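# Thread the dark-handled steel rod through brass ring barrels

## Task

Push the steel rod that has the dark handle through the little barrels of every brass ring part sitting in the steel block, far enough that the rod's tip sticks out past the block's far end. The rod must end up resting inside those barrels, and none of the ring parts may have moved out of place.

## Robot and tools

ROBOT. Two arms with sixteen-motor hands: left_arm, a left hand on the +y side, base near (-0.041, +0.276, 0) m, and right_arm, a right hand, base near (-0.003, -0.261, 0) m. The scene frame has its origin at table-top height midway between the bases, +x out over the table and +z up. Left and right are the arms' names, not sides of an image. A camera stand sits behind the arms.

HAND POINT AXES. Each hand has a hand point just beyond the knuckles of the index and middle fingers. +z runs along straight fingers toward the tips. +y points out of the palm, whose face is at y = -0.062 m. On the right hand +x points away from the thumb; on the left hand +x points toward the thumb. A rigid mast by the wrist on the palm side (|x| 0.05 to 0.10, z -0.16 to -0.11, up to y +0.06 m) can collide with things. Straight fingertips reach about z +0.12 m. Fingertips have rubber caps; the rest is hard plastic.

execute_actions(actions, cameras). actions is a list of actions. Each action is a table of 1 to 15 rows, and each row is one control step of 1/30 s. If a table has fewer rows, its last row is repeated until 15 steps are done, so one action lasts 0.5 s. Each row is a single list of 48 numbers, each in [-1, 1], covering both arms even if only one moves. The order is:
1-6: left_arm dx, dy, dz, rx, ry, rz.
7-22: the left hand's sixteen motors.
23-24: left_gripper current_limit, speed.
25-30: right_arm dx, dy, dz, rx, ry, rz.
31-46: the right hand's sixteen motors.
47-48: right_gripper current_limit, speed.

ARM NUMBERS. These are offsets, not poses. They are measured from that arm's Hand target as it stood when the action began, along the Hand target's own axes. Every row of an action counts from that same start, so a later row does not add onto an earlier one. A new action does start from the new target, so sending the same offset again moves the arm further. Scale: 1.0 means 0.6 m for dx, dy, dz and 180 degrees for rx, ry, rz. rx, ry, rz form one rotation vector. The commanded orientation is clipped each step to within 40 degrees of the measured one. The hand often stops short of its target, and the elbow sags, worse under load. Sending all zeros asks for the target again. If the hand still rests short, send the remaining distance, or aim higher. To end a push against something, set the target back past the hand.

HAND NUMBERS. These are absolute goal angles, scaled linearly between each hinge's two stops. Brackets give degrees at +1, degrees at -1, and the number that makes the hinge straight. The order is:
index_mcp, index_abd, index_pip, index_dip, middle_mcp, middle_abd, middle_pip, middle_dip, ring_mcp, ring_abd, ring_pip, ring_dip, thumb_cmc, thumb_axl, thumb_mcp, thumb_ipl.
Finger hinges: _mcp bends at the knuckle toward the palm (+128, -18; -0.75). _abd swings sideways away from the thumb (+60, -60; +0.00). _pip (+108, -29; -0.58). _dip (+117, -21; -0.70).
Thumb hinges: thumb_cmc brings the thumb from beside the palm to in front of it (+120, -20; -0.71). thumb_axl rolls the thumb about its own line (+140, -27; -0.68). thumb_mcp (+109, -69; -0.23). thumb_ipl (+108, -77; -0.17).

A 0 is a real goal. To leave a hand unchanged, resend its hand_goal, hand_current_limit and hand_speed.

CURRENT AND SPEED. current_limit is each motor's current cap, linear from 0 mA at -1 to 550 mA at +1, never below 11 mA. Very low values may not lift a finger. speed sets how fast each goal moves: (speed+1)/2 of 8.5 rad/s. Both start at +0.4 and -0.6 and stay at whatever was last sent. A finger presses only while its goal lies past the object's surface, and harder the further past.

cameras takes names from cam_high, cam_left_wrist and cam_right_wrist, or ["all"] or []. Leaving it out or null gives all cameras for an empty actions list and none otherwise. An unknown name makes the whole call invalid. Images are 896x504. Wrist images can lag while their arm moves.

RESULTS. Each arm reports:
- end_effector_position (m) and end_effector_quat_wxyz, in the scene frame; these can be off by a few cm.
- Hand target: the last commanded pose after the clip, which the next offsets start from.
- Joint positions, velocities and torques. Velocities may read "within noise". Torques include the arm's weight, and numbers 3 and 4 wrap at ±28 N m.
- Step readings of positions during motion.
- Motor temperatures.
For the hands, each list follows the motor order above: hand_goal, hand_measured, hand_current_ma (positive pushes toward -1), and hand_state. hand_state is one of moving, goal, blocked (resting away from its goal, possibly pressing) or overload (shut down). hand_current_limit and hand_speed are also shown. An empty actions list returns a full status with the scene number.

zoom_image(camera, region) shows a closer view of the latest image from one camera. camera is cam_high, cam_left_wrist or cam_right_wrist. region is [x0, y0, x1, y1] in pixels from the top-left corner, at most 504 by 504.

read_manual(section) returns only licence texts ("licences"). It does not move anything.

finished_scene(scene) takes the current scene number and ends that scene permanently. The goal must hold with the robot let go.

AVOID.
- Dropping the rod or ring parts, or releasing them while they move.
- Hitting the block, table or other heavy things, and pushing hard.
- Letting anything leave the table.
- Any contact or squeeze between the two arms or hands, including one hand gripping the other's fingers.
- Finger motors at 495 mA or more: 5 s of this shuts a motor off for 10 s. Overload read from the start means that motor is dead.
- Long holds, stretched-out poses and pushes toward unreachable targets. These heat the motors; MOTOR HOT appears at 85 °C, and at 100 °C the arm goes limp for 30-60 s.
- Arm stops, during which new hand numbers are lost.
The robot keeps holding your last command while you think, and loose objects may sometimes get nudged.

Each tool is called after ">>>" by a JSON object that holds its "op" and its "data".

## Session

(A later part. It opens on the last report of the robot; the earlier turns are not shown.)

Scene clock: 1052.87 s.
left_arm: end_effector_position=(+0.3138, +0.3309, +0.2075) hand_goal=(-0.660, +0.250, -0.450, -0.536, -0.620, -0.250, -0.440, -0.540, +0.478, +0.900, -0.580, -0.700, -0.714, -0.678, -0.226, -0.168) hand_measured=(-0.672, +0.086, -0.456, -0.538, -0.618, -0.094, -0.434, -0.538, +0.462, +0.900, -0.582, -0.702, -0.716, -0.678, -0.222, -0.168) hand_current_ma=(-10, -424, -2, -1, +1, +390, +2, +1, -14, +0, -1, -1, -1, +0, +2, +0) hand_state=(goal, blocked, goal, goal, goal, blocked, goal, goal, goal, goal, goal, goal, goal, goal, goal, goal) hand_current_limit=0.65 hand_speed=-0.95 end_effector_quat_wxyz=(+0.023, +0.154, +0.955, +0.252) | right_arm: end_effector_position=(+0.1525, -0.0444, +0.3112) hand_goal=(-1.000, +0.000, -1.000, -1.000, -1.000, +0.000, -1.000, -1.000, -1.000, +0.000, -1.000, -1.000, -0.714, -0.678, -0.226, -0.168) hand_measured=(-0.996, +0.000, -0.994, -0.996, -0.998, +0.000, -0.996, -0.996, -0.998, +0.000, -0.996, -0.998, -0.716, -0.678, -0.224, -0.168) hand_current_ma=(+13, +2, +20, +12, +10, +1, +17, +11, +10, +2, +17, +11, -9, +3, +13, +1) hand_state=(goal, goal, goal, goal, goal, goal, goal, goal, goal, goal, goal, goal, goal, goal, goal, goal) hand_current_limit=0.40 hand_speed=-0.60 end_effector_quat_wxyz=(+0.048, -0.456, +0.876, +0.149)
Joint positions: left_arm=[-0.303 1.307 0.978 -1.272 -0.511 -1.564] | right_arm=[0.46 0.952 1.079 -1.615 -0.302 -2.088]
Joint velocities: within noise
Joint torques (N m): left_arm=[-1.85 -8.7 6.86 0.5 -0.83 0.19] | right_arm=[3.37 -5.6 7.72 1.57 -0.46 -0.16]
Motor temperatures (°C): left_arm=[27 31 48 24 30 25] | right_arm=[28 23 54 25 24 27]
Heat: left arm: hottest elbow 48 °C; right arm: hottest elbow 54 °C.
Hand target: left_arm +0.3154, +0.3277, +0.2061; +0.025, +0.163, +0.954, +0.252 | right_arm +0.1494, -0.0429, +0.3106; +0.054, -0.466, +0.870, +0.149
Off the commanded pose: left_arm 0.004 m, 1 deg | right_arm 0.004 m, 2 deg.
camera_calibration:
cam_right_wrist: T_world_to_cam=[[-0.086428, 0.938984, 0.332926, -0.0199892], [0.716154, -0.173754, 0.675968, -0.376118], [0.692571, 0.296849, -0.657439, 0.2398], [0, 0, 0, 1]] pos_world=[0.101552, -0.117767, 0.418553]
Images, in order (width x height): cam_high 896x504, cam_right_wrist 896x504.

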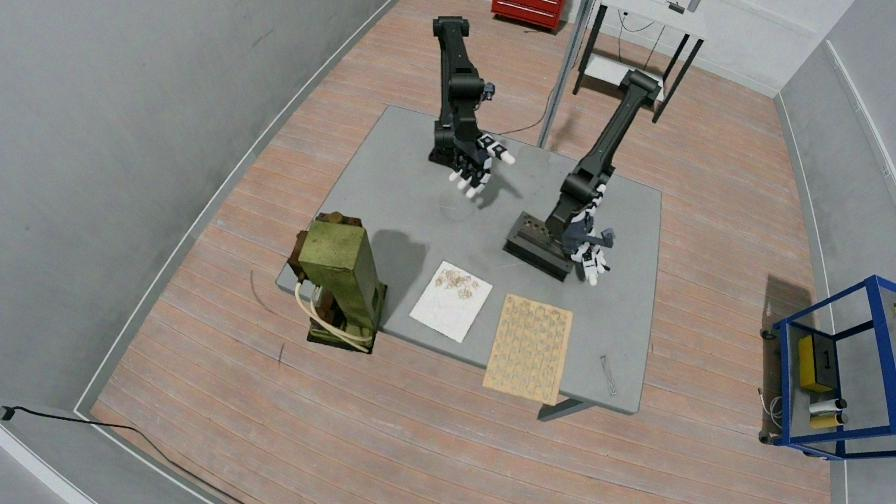

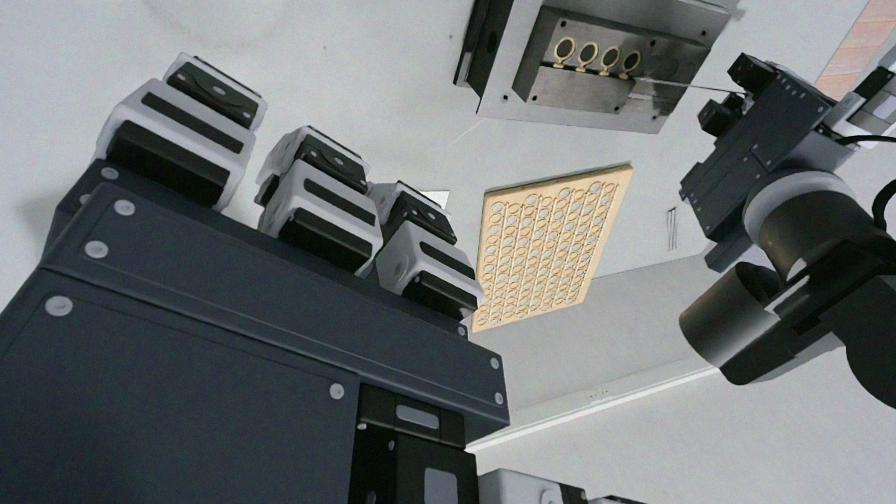

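>>> {"op": "execute_actions", "data": {"actions": [[[-0.00135,-0.00466,-0.00267,0.00025,0.00242,-0.0015,-0.66,0.25,-0.45,-0.535,-0.62,-0.25,-0.44,-0.54,0.479,0.9,-0.58,-0.7,-0.714,-0.678,-0.226,-0.168,0.65,-0.95,0,0,0,0,0,0,-1,0,-1,-1,-1,0,-1,-1,-1,0,-1,-1,-0.714,-0.678,-0.226,-0.168,0.4,-0.6],[-0.0027,-0.00932,-0.00534,0.00049,0.00484,-0.00301,-0.66,0.25,-0.45,-0.535,-0.62,-0.25,-0.44,-0.54,0.479,0.9,-0.58,-0.7,-0.714,-0.678,-0.226,-0.168,0.65,-0.95,0,0,0,0,0,0,-1,0,-1,-1,-1,0,-1,-1,-1,0,-1,-1,-0.714,-0.678,-0.226,-0.168,0.4,-0.6]]], "cameras": ["cam_high","cam_right_wrist"]}}

>>> {"op": "zoom_image", "data": {"camera": "cam_right_wrist", "region": [612, 65, 648, 86]}}

>>> {"op": "zoom_image", "data": {"camera": "cam_right_wrist", "region": [590, 50, 667, 94]}}

>>> {"op": "zoom_image", "data": {"camera": "cam_high", "region": [528, 218, 576, 252]}}

>>> {"op": "zoom_image", "data": {"camera": "cam_right_wrist", "region": [545, 30, 755, 150]}}

Scene clock: 1055.80 s.
left_arm: end_effector_position=(+0.3119, +0.3250, +0.2071) hand_goal=(-0.660, +0.250, -0.450, -0.536, -0.620, -0.250, -0.440, -0.540, +0.478, +0.900, -0.580, -0.700, -0.714, -0.678, -0.226, -0.168) hand_measured=(-0.672, +0.086, -0.456, -0.538, -0.618, -0.094, -0.434, -0.538, +0.462, +0.900, -0.582, -0.702, -0.716, -0.678, -0.222, -0.168) hand_current_ma=(-10, -424, -2, -1, +1, +390, +2, +1, -14, +0, -1, -1, -1, +0, +2, +0) hand_state=(goal, blocked, goal, goal, goal, blocked, goal, goal, goal, goal, goal, goal, goal, goal, goal, goal) hand_current_limit=0.65 hand_speed=-0.95 end_effector_quat_wxyz=(+0.022, +0.157, +0.955, +0.252) | right_arm: end_effector_position=(+0.1525, -0.0444, +0.3112) hand_goal=(-1.000, +0.000, -1.000, -1.000, -1.000, +0.000, -1.000, -1.000, -1.000, +0.000, -1.000, -1.000, -0.714, -0.678, -0.226, -0.168) hand_measured=(-0.996, +0.000, -0.994, -0.996, -0.998, +0.000, -0.996, -0.996, -0.998, +0.000, -0.996, -0.998, -0.716, -0.678, -0.224, -0.168) hand_current_ma=(+13, +2, +20, +12, +10, +1, +17, +11, +10, +2, +17, +11, -9, +3, +13, +1) hand_state=(goal, goal, goal, goal, goal, goal, goal, goal, goal, goal, goal, goal, goal, goal, goal, goal) hand_current_limit=0.40 hand_speed=-0.60 end_effector_quat_wxyz=(+0.048, -0.456, +0.876, +0.149)
Joint positions: left_arm=[-0.322 1.309 0.978 -1.282 -0.511 -1.579] | right_arm=[0.46 0.952 1.079 -1.615 -0.302 -2.088]
Joint torques (N m): left_arm=[-1.44 -7.47 8.01 -0.23 -0.73 -0.04] | right_arm=[3.6 -5.54 7.72 1.62 -0.49 -0.2]
Heat: left arm: hottest elbow 48 °C; right arm: hottest elbow 54 °C.
Hand target: left_arm +0.3149, +0.3211, +0.2062; +0.019, +0.156, +0.955, +0.252 | right_arm +0.1494, -0.0429, +0.3106; +0.054, -0.466, +0.870, +0.149
Off the commanded pose: left_arm 0.005 m, 0 deg | right_arm 0.004 m, 2 deg.
joint sent to its limit (right arm) — joint 6 (wrist roll), lower limit. The joint targets still meet the commanded pose.
Step readings (end_effector_position of left_arm | right_arm):
0: (+0.3138, +0.3309, +0.2075) | (+0.1525, -0.0444, +0.3112)
1: (+0.3138, +0.3307, +0.2075) | (+0.1525, -0.0444, +0.3112)
2: (+0.3138, +0.3306, +0.2075) | (+0.1525, -0.0444, +0.3112)
4: (+0.3140, +0.3295, +0.2075) | (+0.1525, -0.0444, +0.3112)
8: (+0.3130, +0.3258, +0.2076) | (+0.1525, -0.0444, +0.3112)
15: (+0.3121, +0.3248, +0.2072) | (+0.1525, -0.0444, +0.3112)
camera_calibration:
cam_right_wrist: T_world_to_cam=[[-0.086428, 0.938984, 0.332926, -0.0199892], [0.716154, -0.173754, 0.675968, -0.376118], [0.692571, 0.296849, -0.657439, 0.2398], [0, 0, 0, 1]] pos_world=[0.101552, -0.117767, 0.418553]
Images, in order (width x height): cam_high 896x504, cam_right_wrist 896x504.

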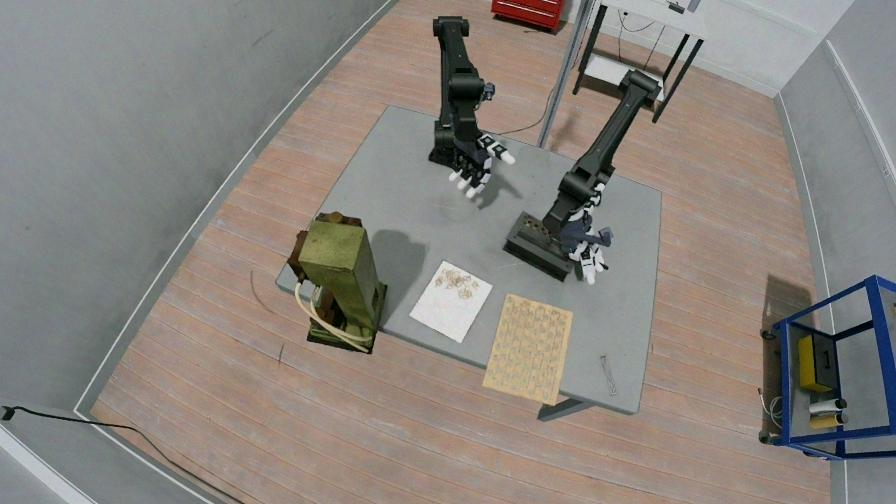

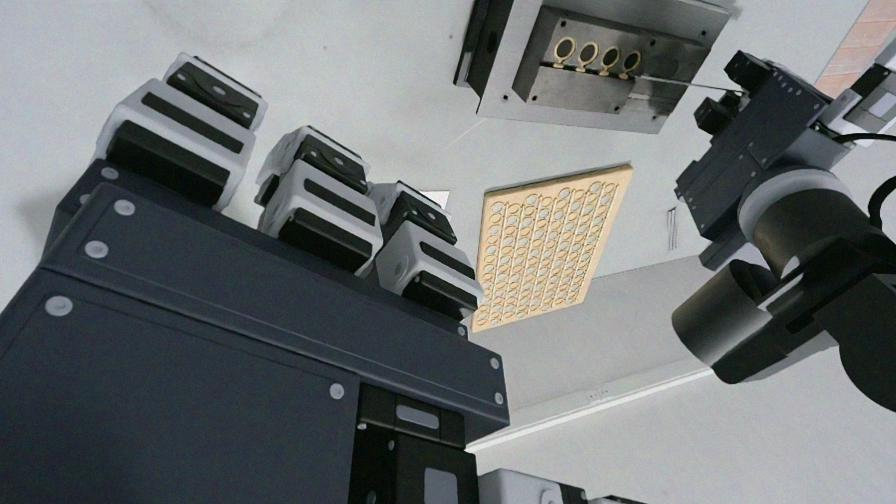

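Scaled by 14.000 from the camera's 896x504 image, which has a finer 1280x720 frame.

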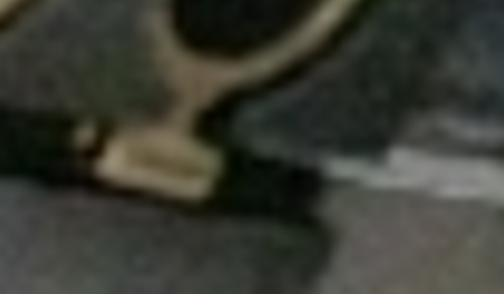

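Scaled by 6.545 from the camera's 896x504 image, which has a finer 1280x720 frame.

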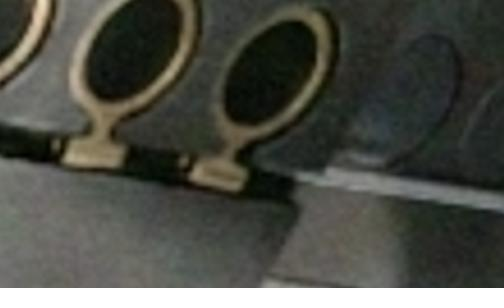

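Scaled by 10.500 from the camera's 896x504 image, which has a finer 1280x720 frame.

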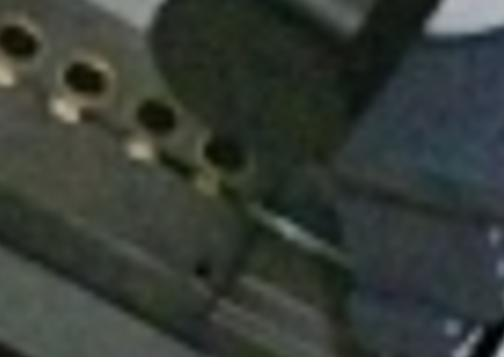

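Scaled by 2.400 from the camera's 896x504 image, which has a finer 1280x720 frame.

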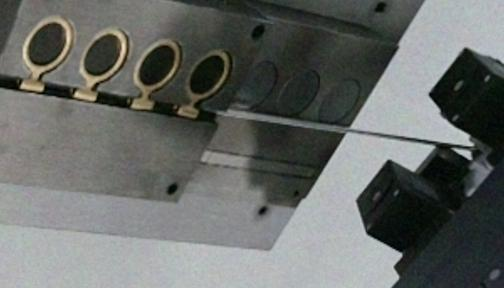

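>>> {"op": "execute_actions", "data": {"actions": [[[-0.00365,0.00039,0,-0.00032,-0.00289,-0.00163,-0.66,0.25,-0.45,-0.535,-0.62,-0.25,-0.44,-0.54,0.479,0.9,-0.58,-0.7,-0.714,-0.678,-0.226,-0.168,0.65,-0.95,0,0,0,0,0,0,-1,0,-1,-1,-1,0,-1,-1,-1,0,-1,-1,-0.714,-0.678,-0.226,-0.168,0.4,-0.6]]], "cameras": ["cam_high","cam_right_wrist"]}}

>>> {"op": "zoom_image", "data": {"camera": "cam_right_wrist", "region": [612, 65, 648, 86]}}

>>> {"op": "zoom_image", "data": {"camera": "cam_right_wrist", "region": [590, 50, 667, 94]}}

>>> {"op": "zoom_image", "data": {"camera": "cam_high", "region": [528, 218, 576, 252]}}

Scene clock: 1058.00 s.
left_arm: end_effector_position=(+0.3118, +0.3250, +0.2070) hand_goal=(-0.660, +0.250, -0.450, -0.536, -0.620, -0.250, -0.440, -0.540, +0.478, +0.900, -0.580, -0.700, -0.714, -0.678, -0.226, -0.168) hand_measured=(-0.672, +0.086, -0.456, -0.538, -0.618, -0.094, -0.434, -0.538, +0.462, +0.900, -0.582, -0.702, -0.716, -0.678, -0.222, -0.168) hand_current_ma=(-10, -424, -2, -1, +1, +390, +2, +1, -14, +0, -1, -1, -1, +0, +2, +0) hand_state=(goal, blocked, goal, goal, goal, blocked, goal, goal, goal, goal, goal, goal, goal, goal, goal, goal) hand_current_limit=0.65 hand_speed=-0.95 end_effector_quat_wxyz=(+0.022, +0.157, +0.955, +0.252) | right_arm: end_effector_position=(+0.1525, -0.0444, +0.3112) hand_goal=(-1.000, +0.000, -1.000, -1.000, -1.000, +0.000, -1.000, -1.000, -1.000, +0.000, -1.000, -1.000, -0.714, -0.678, -0.226, -0.168) hand_measured=(-0.996, +0.000, -0.994, -0.996, -0.998, +0.000, -0.996, -0.996, -0.998, +0.000, -0.996, -0.998, -0.716, -0.678, -0.224, -0.168) hand_current_ma=(+13, +2, +20, +12, +10, +1, +17, +11, +10, +2, +17, +11, -9, +3, +13, +1) hand_state=(goal, goal, goal, goal, goal, goal, goal, goal, goal, goal, goal, goal, goal, goal, goal, goal) hand_current_limit=0.40 hand_speed=-0.60 end_effector_quat_wxyz=(+0.048, -0.456, +0.876, +0.149)
Joint positions: left_arm=[-0.322 1.309 0.978 -1.282 -0.511 -1.58] | right_arm=[0.46 0.952 1.079 -1.615 -0.302 -2.088]
Joint torques (N m): left_arm=[-1.2 -7.3 8.01 0.27 -0.74 -0.03] | right_arm=[3.6 -4.95 7.87 1.61 -0.48 -0.24]
Heat: left arm: hottest elbow 48 °C; right arm: hottest elbow 54 °C.
Hand target: left_arm +0.3170, +0.3206, +0.2062; +0.024, +0.155, +0.955, +0.252 | right_arm +0.1494, -0.0429, +0.3106; +0.054, -0.466, +0.870, +0.149
Off the commanded pose: left_arm 0.007 m, 0 deg | right_arm 0.004 m, 2 deg.
joint sent to its limit (right arm) — joint 6 (wrist roll), lower limit. The joint targets still meet the commanded pose.
Step readings (end_effector_position of left_arm | right_arm):
0: (+0.3118, +0.3250, +0.2071) | (+0.1525, -0.0444, +0.3112)
1: (+0.3118, +0.3250, +0.2071) | (+0.1525, -0.0444, +0.3112)
2: (+0.3118, +0.3249, +0.2071) | (+0.1525, -0.0444, +0.3112)
4: (+0.3118, +0.3249, +0.2071) | (+0.1525, -0.0444, +0.3112)
8: (+0.3118, +0.3250, +0.2070) | (+0.1525, -0.0444, +0.3112)
15: (+0.3118, +0.3250, +0.2070) | (+0.1525, -0.0444, +0.3112)
camera_calibration:
cam_right_wrist: T_world_to_cam=[[-0.086428, 0.938984, 0.332926, -0.0199892], [0.716154, -0.173754, 0.675968, -0.376118], [0.692571, 0.296849, -0.657439, 0.2398], [0, 0, 0, 1]] pos_world=[0.101552, -0.117767, 0.418553]
Images, in order (width x height): cam_high 896x504, cam_right_wrist 896x504.

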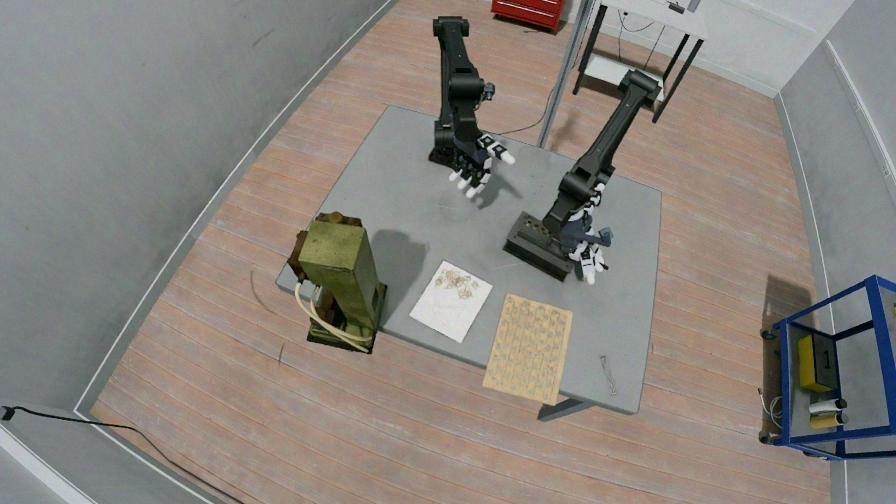

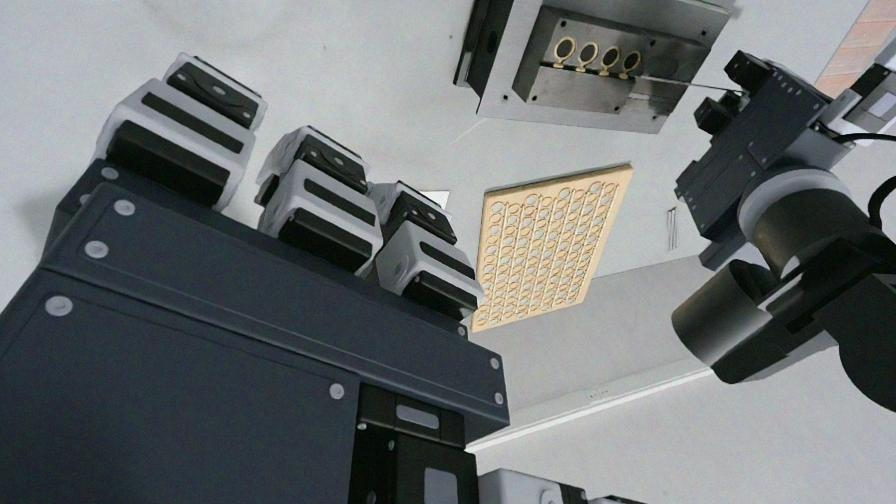

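Scaled by 14.000 from the camera's 896x504 image, which has a finer 1280x720 frame.

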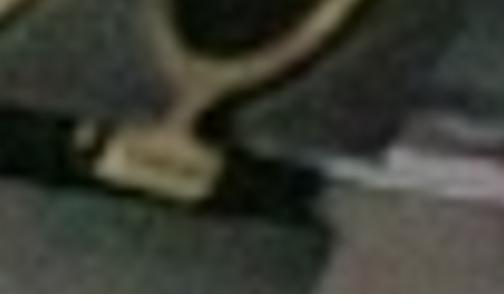

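Scaled by 6.545 from the camera's 896x504 image, which has a finer 1280x720 frame.

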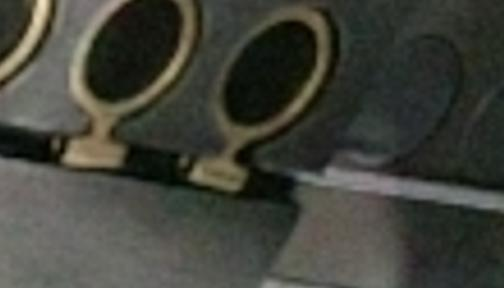

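Scaled by 10.500 from the camera's 896x504 image, which has a finer 1280x720 frame.

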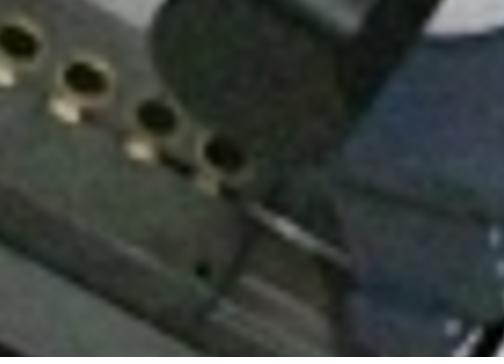

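>>> {"op": "execute_actions", "data": {"actions": [[[-0.0033,0.00035,0,-0.00032,-0.00289,-0.00163,-0.66,0.25,-0.45,-0.535,-0.62,-0.25,-0.44,-0.54,0.479,0.9,-0.58,-0.7,-0.714,-0.678,-0.226,-0.168,0.65,-0.95,0,0,0,0,0,0,-1,0,-1,-1,-1,0,-1,-1,-1,0,-1,-1,-0.714,-0.678,-0.226,-0.168,0.4,-0.6]]], "cameras": ["cam_high","cam_right_wrist"]}}

>>> {"op": "zoom_image", "data": {"camera": "cam_right_wrist", "region": [612, 65, 648, 86]}}

>>> {"op": "zoom_image", "data": {"camera": "cam_right_wrist", "region": [590, 50, 667, 94]}}

>>> {"op": "zoom_image", "data": {"camera": "cam_high", "region": [528, 218, 576, 252]}}

Scene clock: 1059.33 s.
left_arm: end_effector_position=(+0.3127, +0.3247, +0.2068) hand_goal=(-0.660, +0.250, -0.450, -0.536, -0.620, -0.250, -0.440, -0.540, +0.478, +0.900, -0.580, -0.700, -0.714, -0.678, -0.226, -0.168) hand_measured=(-0.672, +0.086, -0.456, -0.538, -0.618, -0.094, -0.434, -0.538, +0.462, +0.900, -0.582, -0.702, -0.716, -0.678, -0.222, -0.168) hand_current_ma=(-10, -424, -2, -1, +1, +390, +2, +1, -14, +0, -1, -1, -1, +0, +2, +0) hand_state=(goal, blocked, goal, goal, goal, blocked, goal, goal, goal, goal, goal, goal, goal, goal, goal, goal) hand_current_limit=0.65 hand_speed=-0.95 end_effector_quat_wxyz=(+0.024, +0.156, +0.955, +0.252) | right_arm: end_effector_position=(+0.1525, -0.0444, +0.3112) hand_goal=(-1.000, +0.000, -1.000, -1.000, -1.000, +0.000, -1.000, -1.000, -1.000, +0.000, -1.000, -1.000, -0.714, -0.678, -0.226, -0.168) hand_measured=(-0.996, +0.000, -0.994, -0.996, -0.998, +0.000, -0.996, -0.996, -0.998, +0.000, -0.996, -0.998, -0.716, -0.678, -0.224, -0.168) hand_current_ma=(+13, +2, +20, +12, +10, +1, +17, +11, +10, +2, +17, +11, -9, +3, +13, +1) hand_state=(goal, goal, goal, goal, goal, goal, goal, goal, goal, goal, goal, goal, goal, goal, goal, goal) hand_current_limit=0.40 hand_speed=-0.60 end_effector_quat_wxyz=(+0.048, -0.456, +0.876, +0.149)
Joint positions: left_arm=[-0.322 1.309 0.978 -1.277 -0.511 -1.58] | right_arm=[0.46 0.952 1.079 -1.615 -0.302 -2.088]
Joint torques (N m): left_arm=[-1.03 -7.36 8.05 0.47 -0.8 -0.03] | right_arm=[3.6 -5.13 8.01 1.54 -0.45 -0.13]
Heat: left arm: hottest elbow 48 °C; right arm: hottest elbow 54 °C.
Hand target: left_arm +0.3189, +0.3202, +0.2062; +0.029, +0.154, +0.955, +0.251 | right_arm +0.1494, -0.0429, +0.3106; +0.054, -0.466, +0.870, +0.149
Off the commanded pose: left_arm 0.008 m, 1 deg | right_arm 0.004 m, 2 deg.
joint sent to its limit (right arm) — joint 6 (wrist roll), lower limit. The joint targets still meet the commanded pose.
Step readings (end_effector_position of left_arm | right_arm):
0: (+0.3118, +0.3250, +0.2070) | (+0.1525, -0.0444, +0.3112)
1: (+0.3118, +0.3250, +0.2070) | (+0.1525, -0.0444, +0.3112)
2: (+0.3118, +0.3250, +0.2070) | (+0.1525, -0.0444, +0.3112)
4: (+0.3120, +0.3250, +0.2069) | (+0.1525, -0.0444, +0.3112)
8: (+0.3124, +0.3248, +0.2068) | (+0.1525, -0.0444, +0.3112)
15: (+0.3127, +0.3247, +0.2068) | (+0.1525, -0.0444, +0.3112)
camera_calibration:
cam_right_wrist: T_world_to_cam=[[-0.086428, 0.938984, 0.332926, -0.0199892], [0.716154, -0.173754, 0.675968, -0.376118], [0.692571, 0.296849, -0.657439, 0.2398], [0, 0, 0, 1]] pos_world=[0.101552, -0.117767, 0.418553]
Images, in order (width x height): cam_high 896x504, cam_right_wrist 896x504.

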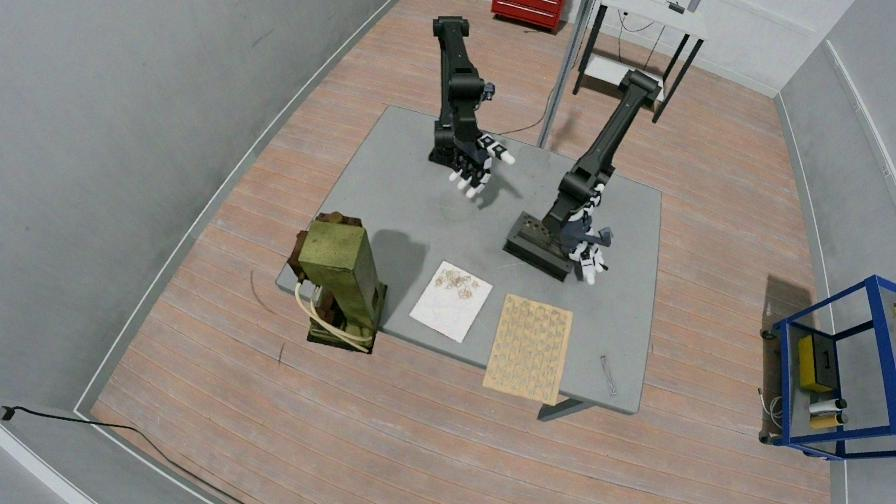

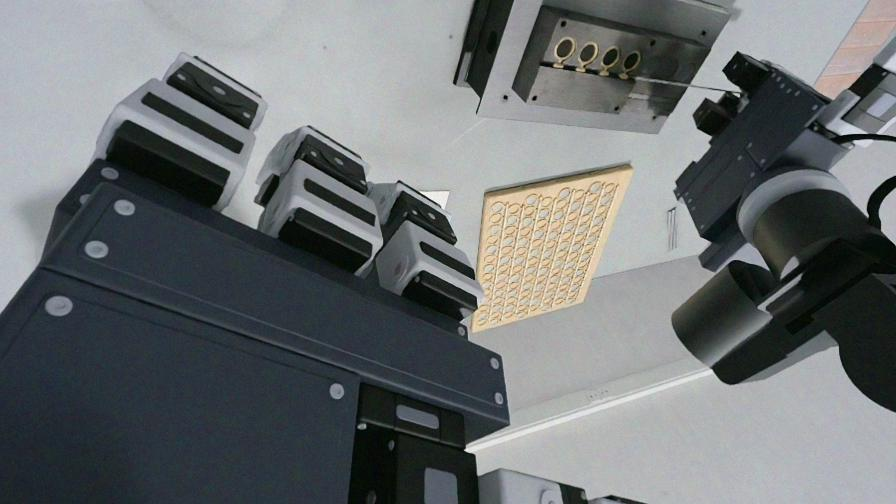

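Scaled by 14.000 from the camera's 896x504 image, which has a finer 1280x720 frame.

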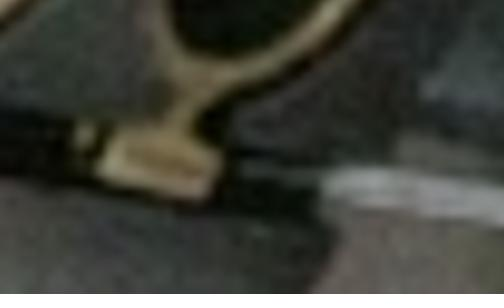

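Scaled by 6.545 from the camera's 896x504 image, which has a finer 1280x720 frame.

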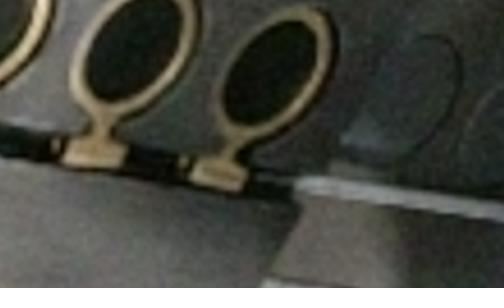

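Scaled by 10.500 from the camera's 896x504 image, which has a finer 1280x720 frame.

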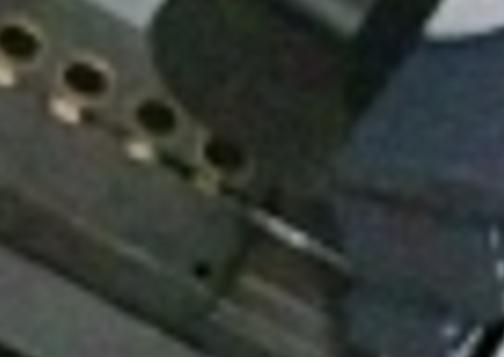

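>>> {"op": "execute_actions", "data": {"actions": [[[-0.00122,-0.0035,-0.0020,0,0,0,-0.66,0.25,-0.45,-0.535,-0.62,-0.25,-0.44,-0.54,0.479,0.9,-0.58,-0.7,-0.714,-0.678,-0.226,-0.168,0.65,-0.95,0,0,0,0,0,0,-1,0,-1,-1,-1,0,-1,-1,-1,0,-1,-1,-0.714,-0.678,-0.226,-0.168,0.4,-0.6],[-0.00245,-0.00705,-0.00406,0,0,0,-0.66,0.25,-0.45,-0.535,-0.62,-0.25,-0.44,-0.54,0.479,0.9,-0.58,-0.7,-0.714,-0.678,-0.226,-0.168,0.65,-0.95,0,0,0,0,0,0,-1,0,-1,-1,-1,0,-1,-1,-1,0,-1,-1,-0.714,-0.678,-0.226,-0.168,0.4,-0.6]]], "cameras": ["cam_high","cam_right_wrist"]}}

>>> {"op": "zoom_image", "data": {"camera": "cam_right_wrist", "region": [612, 65, 648, 86]}}

>>> {"op": "zoom_image", "data": {"camera": "cam_right_wrist", "region": [590, 50, 667, 94]}}

>>> {"op": "zoom_image", "data": {"camera": "cam_high", "region": [528, 218, 576, 252]}}

Scene clock: 1061.33 s.
left_arm: end_effector_position=(+0.3125, +0.3201, +0.2049) hand_goal=(-0.660, +0.250, -0.450, -0.536, -0.620, -0.250, -0.440, -0.540, +0.478, +0.900, -0.580, -0.700, -0.714, -0.678, -0.226, -0.168) hand_measured=(-0.672, +0.086, -0.456, -0.538, -0.618, -0.096, -0.434, -0.538, +0.462, +0.900, -0.582, -0.702, -0.716, -0.678, -0.222, -0.168) hand_current_ma=(-10, -424, -3, -1, +1, +389, +2, +1, -14, +0, -1, -1, -1, +0, +2, +0) hand_state=(goal, blocked, goal, goal, goal, blocked, goal, goal, goal, goal, goal, goal, goal, goal, goal, goal) hand_current_limit=0.65 hand_speed=-0.95 end_effector_quat_wxyz=(+0.025, +0.156, +0.955, +0.252) | right_arm: end_effector_position=(+0.1525, -0.0444, +0.3112) hand_goal=(-1.000, +0.000, -1.000, -1.000, -1.000, +0.000, -1.000, -1.000, -1.000, +0.000, -1.000, -1.000, -0.714, -0.678, -0.226, -0.168) hand_measured=(-0.996, +0.000, -0.994, -0.996, -0.998, +0.000, -0.996, -0.996, -0.998, +0.000, -0.996, -0.998, -0.716, -0.678, -0.224, -0.168) hand_current_ma=(+13, +2, +20, +12, +10, +1, +17, +11, +10, +2, +17, +11, -9, +3, +13, +1) hand_state=(goal, goal, goal, goal, goal, goal, goal, goal, goal, goal, goal, goal, goal, goal, goal, goal) hand_current_limit=0.40 hand_speed=-0.60 end_effector_quat_wxyz=(+0.048, -0.456, +0.876, +0.149)
Joint positions: left_arm=[-0.334 1.315 0.978 -1.277 -0.511 -1.594] | right_arm=[0.46 0.952 1.079 -1.615 -0.302 -2.088]
Joint torques (N m): left_arm=[-1.9 -7.3 8.46 0.16 -0.78 -0.04] | right_arm=[2.73 -5.19 7.94 1.58 -0.47 -0.15]
Heat: left arm: hottest elbow 48 °C; right arm: hottest elbow 54 °C.
Hand target: left_arm +0.3189, +0.3150, +0.2062; +0.029, +0.154, +0.955, +0.251 | right_arm +0.1494, -0.0429, +0.3106; +0.054, -0.466, +0.870, +0.149
Off the commanded pose: left_arm 0.008 m, 1 deg | right_arm 0.004 m, 2 deg.
joint sent to its limit (right arm) — joint 6 (wrist roll), lower limit. The joint targets still meet the commanded pose.
Step readings (end_effector_position of left_arm | right_arm):
0: (+0.3127, +0.3247, +0.2068) | (+0.1525, -0.0444, +0.3112)
1: (+0.3127, +0.3246, +0.2068) | (+0.1525, -0.0444, +0.3112)
2: (+0.3127, +0.3246, +0.2068) | (+0.1525, -0.0444, +0.3112)
4: (+0.3126, +0.3239, +0.2064) | (+0.1525, -0.0444, +0.3112)
8: (+0.3127, +0.3212, +0.2054) | (+0.1525, -0.0444, +0.3112)
15: (+0.3126, +0.3201, +0.2049) | (+0.1525, -0.0444, +0.3112)
camera_calibration:
cam_right_wrist: T_world_to_cam=[[-0.086428, 0.938984, 0.332926, -0.0199892], [0.716154, -0.173754, 0.675968, -0.376118], [0.692571, 0.296849, -0.657439, 0.2398], [0, 0, 0, 1]] pos_world=[0.101552, -0.117767, 0.418553]
Images, in order (width x height): cam_high 896x504, cam_right_wrist 896x504.

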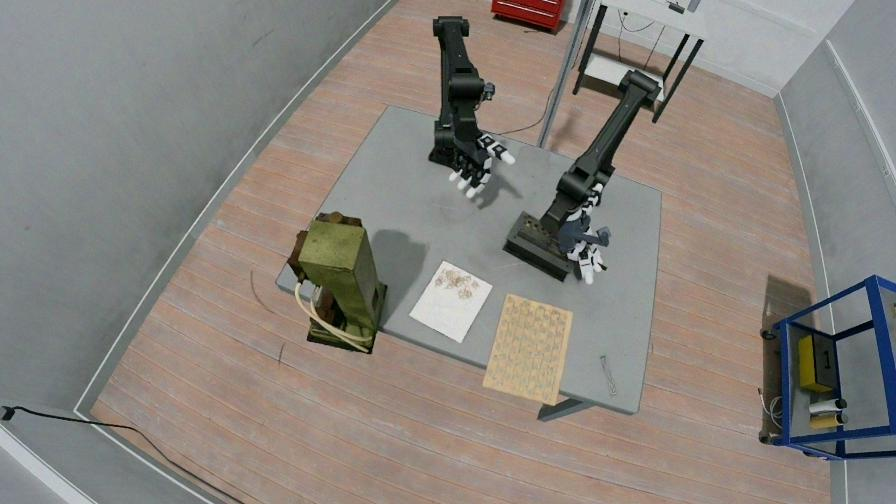

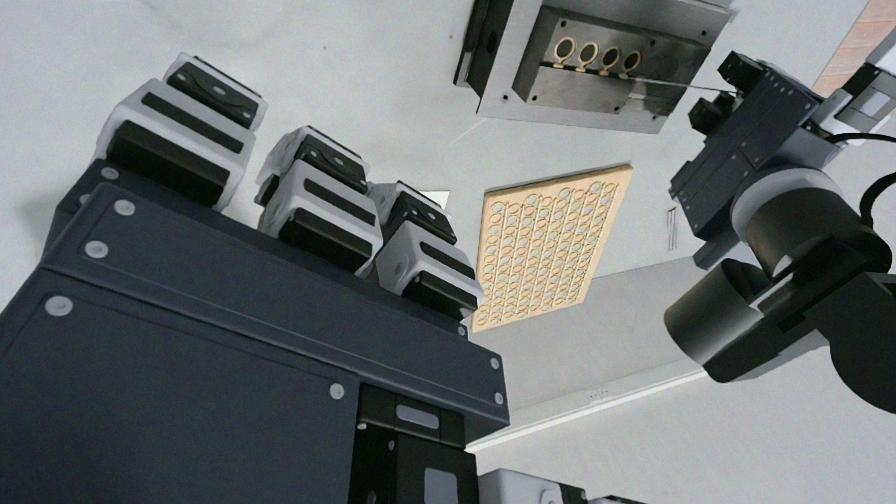

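Scaled by 14.000 from the camera's 896x504 image, which has a finer 1280x720 frame.

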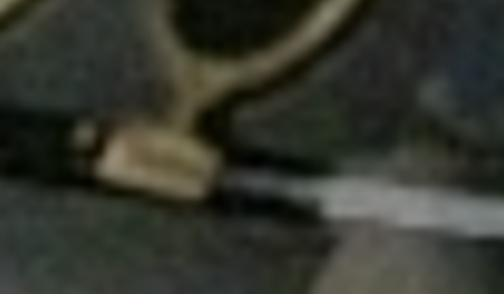

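Scaled by 6.545 from the camera's 896x504 image, which has a finer 1280x720 frame.

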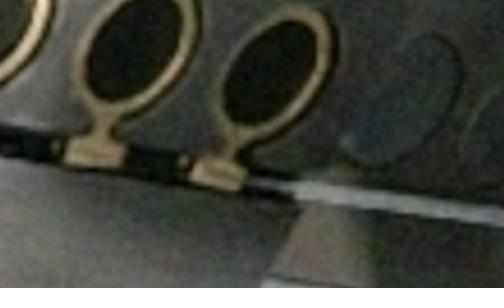

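Scaled by 10.500 from the camera's 896x504 image, which has a finer 1280x720 frame.

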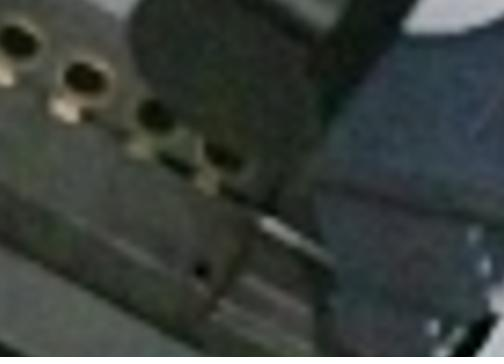

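>>> {"op": "execute_actions", "data": {"actions": [[[0.0020,-0.0034,-0.0046,0,0,0,-0.66,0.25,-0.45,-0.535,-0.62,-0.25,-0.44,-0.54,0.479,0.9,-0.58,-0.7,-0.714,-0.678,-0.226,-0.168,0.65,-0.95,0,0,0,0,0,0,-1,0,-1,-1,-1,0,-1,-1,-1,0,-1,-1,-0.714,-0.678,-0.226,-0.168,0.4,-0.6],[0.00408,-0.00675,-0.00929,0,0,0,-0.66,0.25,-0.45,-0.535,-0.62,-0.25,-0.44,-0.54,0.479,0.9,-0.58,-0.7,-0.714,-0.678,-0.226,-0.168,0.65,-0.95,0,0,0,0,0,0,-1,0,-1,-1,-1,0,-1,-1,-1,0,-1,-1,-0.714,-0.678,-0.226,-0.168,0.4,-0.6]]], "cameras": ["cam_high","cam_right_wrist"]}}

>>> {"op": "zoom_image", "data": {"camera": "cam_right_wrist", "region": [612, 65, 648, 86]}}

>>> {"op": "zoom_image", "data": {"camera": "cam_right_wrist", "region": [590, 50, 667, 94]}}

>>> {"op": "zoom_image", "data": {"camera": "cam_high", "region": [528, 218, 576, 252]}}

Scene clock: 1063.50 s.
left_arm: end_effector_position=(+0.3096, +0.3147, +0.2050) hand_goal=(-0.660, +0.250, -0.450, -0.536, -0.620, -0.250, -0.440, -0.540, +0.478, +0.900, -0.580, -0.700, -0.714, -0.678, -0.226, -0.168) hand_measured=(-0.672, +0.086, -0.456, -0.538, -0.618, -0.096, -0.434, -0.538, +0.462, +0.900, -0.582, -0.702, -0.716, -0.678, -0.222, -0.168) hand_current_ma=(-10, -424, -3, -1, +1, +388, +2, +1, -14, +0, -1, -1, -1, +0, +2, +0) hand_state=(goal, blocked, goal, goal, goal, blocked, goal, goal, goal, goal, goal, goal, goal, goal, goal, goal) hand_current_limit=0.65 hand_speed=-0.95 end_effector_quat_wxyz=(+0.025, +0.155, +0.955, +0.253) | right_arm: end_effector_position=(+0.1525, -0.0444, +0.3112) hand_goal=(-1.000, +0.000, -1.000, -1.000, -1.000, +0.000, -1.000, -1.000, -1.000, +0.000, -1.000, -1.000, -0.714, -0.678, -0.226, -0.168) hand_measured=(-0.996, +0.000, -0.994, -0.996, -0.998, +0.000, -0.996, -0.996, -0.998, +0.000, -0.996, -0.998, -0.716, -0.678, -0.224, -0.168) hand_current_ma=(+13, +2, +20, +12, +10, +1, +17, +11, +10, +2, +17, +11, -9, +3, +13, +1) hand_state=(goal, goal, goal, goal, goal, goal, goal, goal, goal, goal, goal, goal, goal, goal, goal, goal) hand_current_limit=0.40 hand_speed=-0.60 end_effector_quat_wxyz=(+0.048, -0.456, +0.876, +0.149)
Joint positions: left_arm=[-0.352 1.315 0.978 -1.287 -0.511 -1.616] | right_arm=[0.46 0.952 1.079 -1.615 -0.302 -2.088]
Joint torques (N m): left_arm=[-1.79 -7.71 8.65 -0.29 -0.74 0.03] | right_arm=[3.55 -4.66 8.03 1.36 -0.43 -0.17]
Heat: left arm: hottest elbow 48 °C; right arm: hottest elbow 54 °C.
Hand target: left_arm +0.3147, +0.3099, +0.2092; +0.029, +0.154, +0.955, +0.251 | right_arm +0.1494, -0.0429, +0.3106; +0.054, -0.466, +0.870, +0.149
Off the commanded pose: left_arm 0.008 m, 0 deg | right_arm 0.004 m, 2 deg.
joint sent to its limit (right arm) — joint 6 (wrist roll), lower limit. The joint targets still meet the commanded pose.
Step readings (end_effector_position of left_arm | right_arm):
0: (+0.3125, +0.3201, +0.2049) | (+0.1525, -0.0444, +0.3112)
1: (+0.3125, +0.3201, +0.2049) | (+0.1525, -0.0444, +0.3112)
2: (+0.3124, +0.3200, +0.2049) | (+0.1525, -0.0444, +0.3112)
4: (+0.3120, +0.3191, +0.2049) | (+0.1525, -0.0444, +0.3112)
8: (+0.3107, +0.3156, +0.2050) | (+0.1525, -0.0444, +0.3112)
15: (+0.3098, +0.3146, +0.2050) | (+0.1525, -0.0444, +0.3112)
camera_calibration:
cam_right_wrist: T_world_to_cam=[[-0.086428, 0.938984, 0.332926, -0.0199892], [0.716154, -0.173754, 0.675968, -0.376118], [0.692571, 0.296849, -0.657439, 0.2398], [0, 0, 0, 1]] pos_world=[0.101552, -0.117767, 0.418553]
Images, in order (width x height): cam_high 896x504, cam_right_wrist 896x504.

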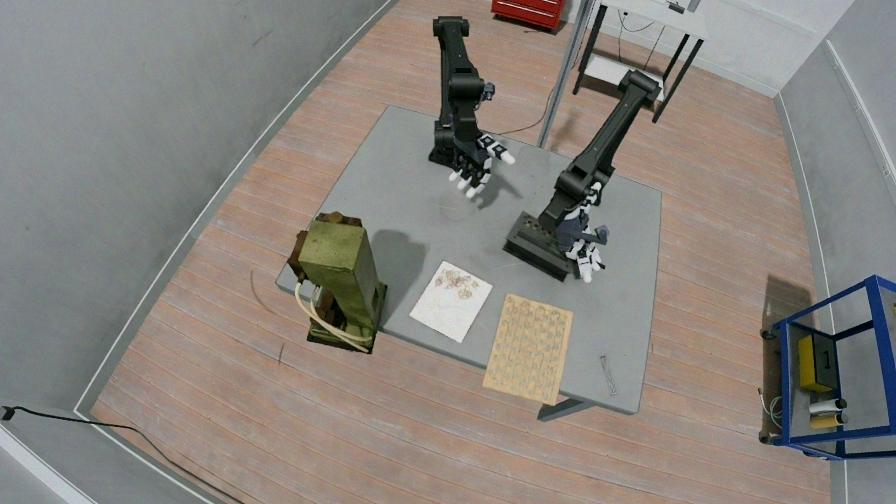

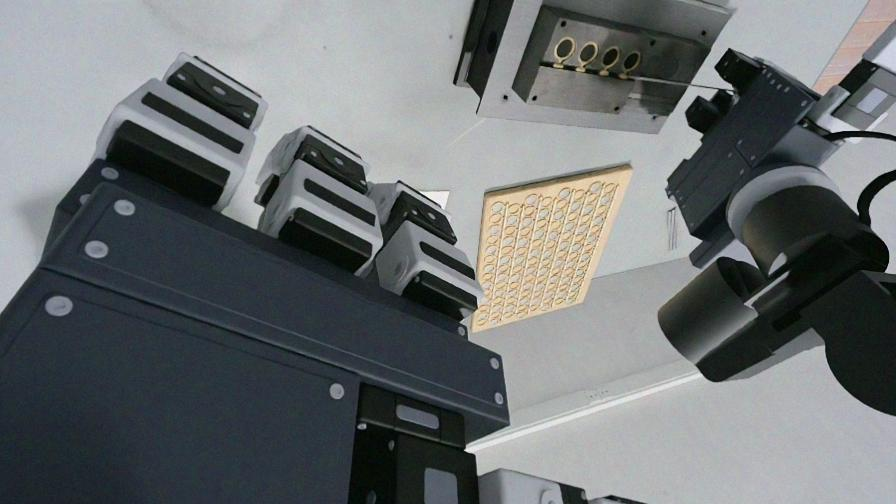

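Scaled by 14.000 from the camera's 896x504 image, which has a finer 1280x720 frame.

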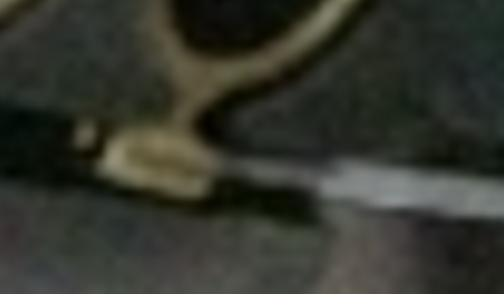

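Scaled by 6.545 from the camera's 896x504 image, which has a finer 1280x720 frame.

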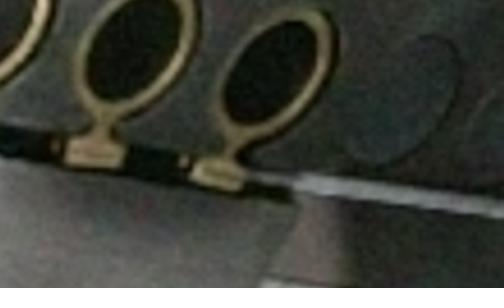

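Scaled by 10.500 from the camera's 896x504 image, which has a finer 1280x720 frame.

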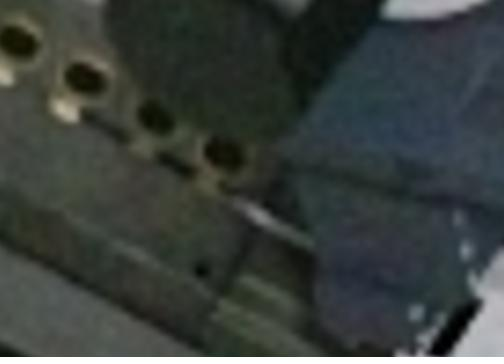

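>>> {"op": "zoom_image", "data": {"camera": "cam_right_wrist", "region": [545, 30, 755, 150]}}

>>> {"op": "zoom_image", "data": {"camera": "cam_right_wrist", "region": [630, 60, 770, 140]}}

Scaled by 2.400 from the camera's 896x504 image, which has a finer 1280x720 frame.

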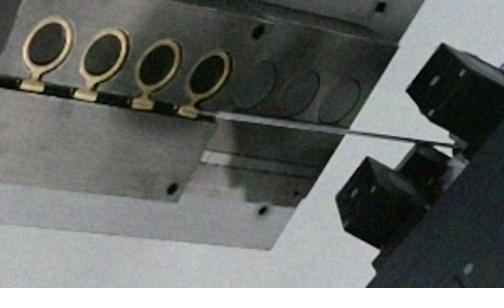

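Scaled by 3.600 from the camera's 896x504 image, which has a finer 1280x720 frame.

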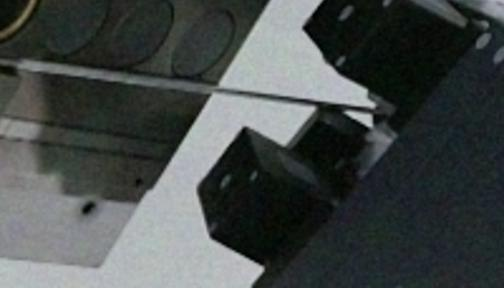

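>>> {"op": "execute_actions", "data": {"actions": [[[-0.0009,0.0034,-0.0058,-0.0003,-0.00265,-0.0015,-0.66,0.25,-0.45,-0.535,-0.62,-0.25,-0.44,-0.54,0.479,0.9,-0.58,-0.7,-0.714,-0.678,-0.226,-0.168,0.65,-0.95,0,0,0,0,0,0,-1,0,-1,-1,-1,0,-1,-1,-1,0,-1,-1,-0.714,-0.678,-0.226,-0.168,0.4,-0.6],[-0.00188,0.00676,-0.01162,-0.00058,-0.0053,-0.00299,-0.66,0.25,-0.45,-0.535,-0.62,-0.25,-0.44,-0.54,0.479,0.9,-0.58,-0.7,-0.714,-0.678,-0.226,-0.168,0.65,-0.95,0,0,0,0,0,0,-1,0,-1,-1,-1,0,-1,-1,-1,0,-1,-1,-0.714,-0.678,-0.226,-0.168,0.4,-0.6]]], "cameras": []}}

Scene clock: 1067.27 s.
left_arm: end_effector_position=(+0.3087, +0.3150, +0.2053) hand_goal=(-0.660, +0.250, -0.450, -0.536, -0.620, -0.250, -0.440, -0.540, +0.478, +0.900, -0.580, -0.700, -0.714, -0.678, -0.226, -0.168) hand_measured=(-0.672, +0.086, -0.456, -0.538, -0.618, -0.096, -0.434, -0.538, +0.462, +0.900, -0.582, -0.702, -0.716, -0.678, -0.222, -0.168) hand_current_ma=(-10, -424, -3, -1, +1, +388, +2, +1, -14, +0, -1, -1, -1, +0, +2, +0) hand_state=(goal, blocked, goal, goal, goal, blocked, goal, goal, goal, goal, goal, goal, goal, goal, goal, goal) hand_current_limit=0.65 hand_speed=-0.95 end_effector_quat_wxyz=(+0.023, +0.156, +0.955, +0.253) | right_arm: end_effector_position=(+0.1525, -0.0444, +0.3112) hand_goal=(-1.000, +0.000, -1.000, -1.000, -1.000, +0.000, -1.000, -1.000, -1.000, +0.000, -1.000, -1.000, -0.714, -0.678, -0.226, -0.168) hand_measured=(-0.996, +0.000, -0.994, -0.996, -0.998, +0.000, -0.996, -0.996, -0.998, +0.000, -0.996, -0.998, -0.716, -0.678, -0.224, -0.168) hand_current_ma=(+13, +2, +20, +12, +10, +1, +17, +11, +10, +2, +17, +11, -9, +3, +13, +1) hand_state=(goal, goal, goal, goal, goal, goal, goal, goal, goal, goal, goal, goal, goal, goal, goal, goal) hand_current_limit=0.40 hand_speed=-0.60 end_effector_quat_wxyz=(+0.048, -0.456, +0.876, +0.149)
Joint positions: left_arm=[-0.352 1.315 0.978 -1.292 -0.511 -1.617] | right_arm=[0.46 0.952 1.079 -1.615 -0.302 -2.088]
Joint torques (N m): left_arm=[-2.08 -8.59 9.37 -0.16 -0.86 -0.02] | right_arm=[3.6 -4.25 7.97 1.65 -0.46 -0.18]
Heat: left arm: hottest elbow 48 °C; right arm: hottest elbow 54 °C.
Hand target: left_arm +0.3159, +0.3096, +0.2172; +0.038, +0.151, +0.955, +0.251 | right_arm +0.1494, -0.0429, +0.3106; +0.054, -0.466, +0.870, +0.149
Off the commanded pose: left_arm 0.015 m, 2 deg | right_arm 0.004 m, 2 deg.
joint sent to its limit (right arm) — joint 6 (wrist roll), lower limit. The joint targets still meet the commanded pose.
Step readings (end_effector_position of left_arm | right_arm):
0: (+0.3095, +0.3147, +0.2050) | (+0.1525, -0.0444, +0.3112)
1: (+0.3095, +0.3147, +0.2050) | (+0.1525, -0.0444, +0.3112)
2: (+0.3095, +0.3147, +0.2050) | (+0.1525, -0.0444, +0.3112)
4: (+0.3092, +0.3148, +0.2051) | (+0.1525, -0.0444, +0.3112)
8: (+0.3089, +0.3149, +0.2052) | (+0.1525, -0.0444, +0.3112)
15: (+0.3087, +0.3150, +0.2053) | (+0.1525, -0.0444, +0.3112)
No camera images: "cameras" was empty.

>>> {"op": "execute_actions", "data": {"actions": [[[0.0002,0.0024,-0.0044,-0.0004,-0.0036,-0.002,-0.66,0.25,-0.45,-0.535,-0.62,-0.25,-0.44,-0.54,0.479,0.9,-0.58,-0.7,-0.714,-0.678,-0.226,-0.168,0.65,-0.95,0,0,0,0,0,0,-1,0,-1,-1,-1,0,-1,-1,-1,0,-1,-1,-0.714,-0.678,-0.226,-0.168,0.4,-0.6],[0.00045,0.00487,-0.00873,-0.0008,-0.00723,-0.00408,-0.66,0.25,-0.45,-0.535,-0.62,-0.25,-0.44,-0.54,0.479,0.9,-0.58,-0.7,-0.714,-0.678,-0.226,-0.168,0.65,-0.95,0,0,0,0,0,0,-1,0,-1,-1,-1,0,-1,-1,-1,0,-1,-1,-0.714,-0.678,-0.226,-0.168,0.4,-0.6]]], "cameras": []}}

Scene clock: 1068.63 s.
left_arm: end_effector_position=(+0.3077, +0.3156, +0.2101) hand_goal=(-0.660, +0.250, -0.450, -0.536, -0.620, -0.250, -0.440, -0.540, +0.478, +0.900, -0.580, -0.700, -0.714, -0.678, -0.226, -0.168) hand_measured=(-0.672, +0.086, -0.456, -0.538, -0.618, -0.096, -0.434, -0.538, +0.462, +0.900, -0.582, -0.702, -0.716, -0.678, -0.222, -0.168) hand_current_ma=(-10, -424, -3, -1, +1, +388, +2, +1, -14, +0, -1, -1, -1, +0, +2, +0) hand_state=(goal, blocked, goal, goal, goal, blocked, goal, goal, goal, goal, goal, goal, goal, goal, goal, goal) hand_current_limit=0.65 hand_speed=-0.95 end_effector_quat_wxyz=(+0.030, +0.153, +0.955, +0.253) | right_arm: end_effector_position=(+0.1525, -0.0444, +0.3112) hand_goal=(-1.000, +0.000, -1.000, -1.000, -1.000, +0.000, -1.000, -1.000, -1.000, +0.000, -1.000, -1.000, -0.714, -0.678, -0.226, -0.168) hand_measured=(-0.996, +0.000, -0.994, -0.996, -0.998, +0.000, -0.996, -0.996, -0.998, +0.000, -0.996, -0.998, -0.716, -0.678, -0.224, -0.168) hand_current_ma=(+13, +2, +20, +12, +10, +1, +17, +11, +10, +2, +17, +11, -9, +3, +13, +1) hand_state=(goal, goal, goal, goal, goal, goal, goal, goal, goal, goal, goal, goal, goal, goal, goal, goal) hand_current_limit=0.40 hand_speed=-0.60 end_effector_quat_wxyz=(+0.048, -0.456, +0.876, +0.149)
Joint positions: left_arm=[-0.352 1.3 0.978 -1.292 -0.514 -1.618] | right_arm=[0.46 0.952 1.079 -1.615 -0.302 -2.088]
Joint torques (N m): left_arm=[-1.73 -9.23 9.39 0.05 -0.91 0] | right_arm=[3.96 -5.13 7.68 1.31 -0.46 -0.19]
Heat: left arm: hottest elbow 48 °C; right arm: hottest elbow 54 °C.
Hand target: left_arm +0.3157, +0.3096, +0.2232; +0.051, +0.148, +0.956, +0.250 | right_arm +0.1494, -0.0429, +0.3106; +0.054, -0.466, +0.870, +0.149
Off the commanded pose: left_arm 0.017 m, 2 deg | right_arm 0.004 m, 2 deg.
joint sent to its limit (right arm) — joint 6 (wrist roll), lower limit. The joint targets still meet the commanded pose.
Step readings (end_effector_position of left_arm | right_arm):
0: (+0.3087, +0.3150, +0.2053) | (+0.1525, -0.0444, +0.3112)
1: (+0.3087, +0.3150, +0.2053) | (+0.1525, -0.0444, +0.3112)
2: (+0.3087, +0.3150, +0.2053) | (+0.1525, -0.0444, +0.3112)
4: (+0.3086, +0.3152, +0.2058) | (+0.1525, -0.0444, +0.3112)
8: (+0.3081, +0.3156, +0.2083) | (+0.1525, -0.0444, +0.3112)
15: (+0.3077, +0.3156, +0.2101) | (+0.1525, -0.0444, +0.3112)
No camera images: "cameras" was empty.


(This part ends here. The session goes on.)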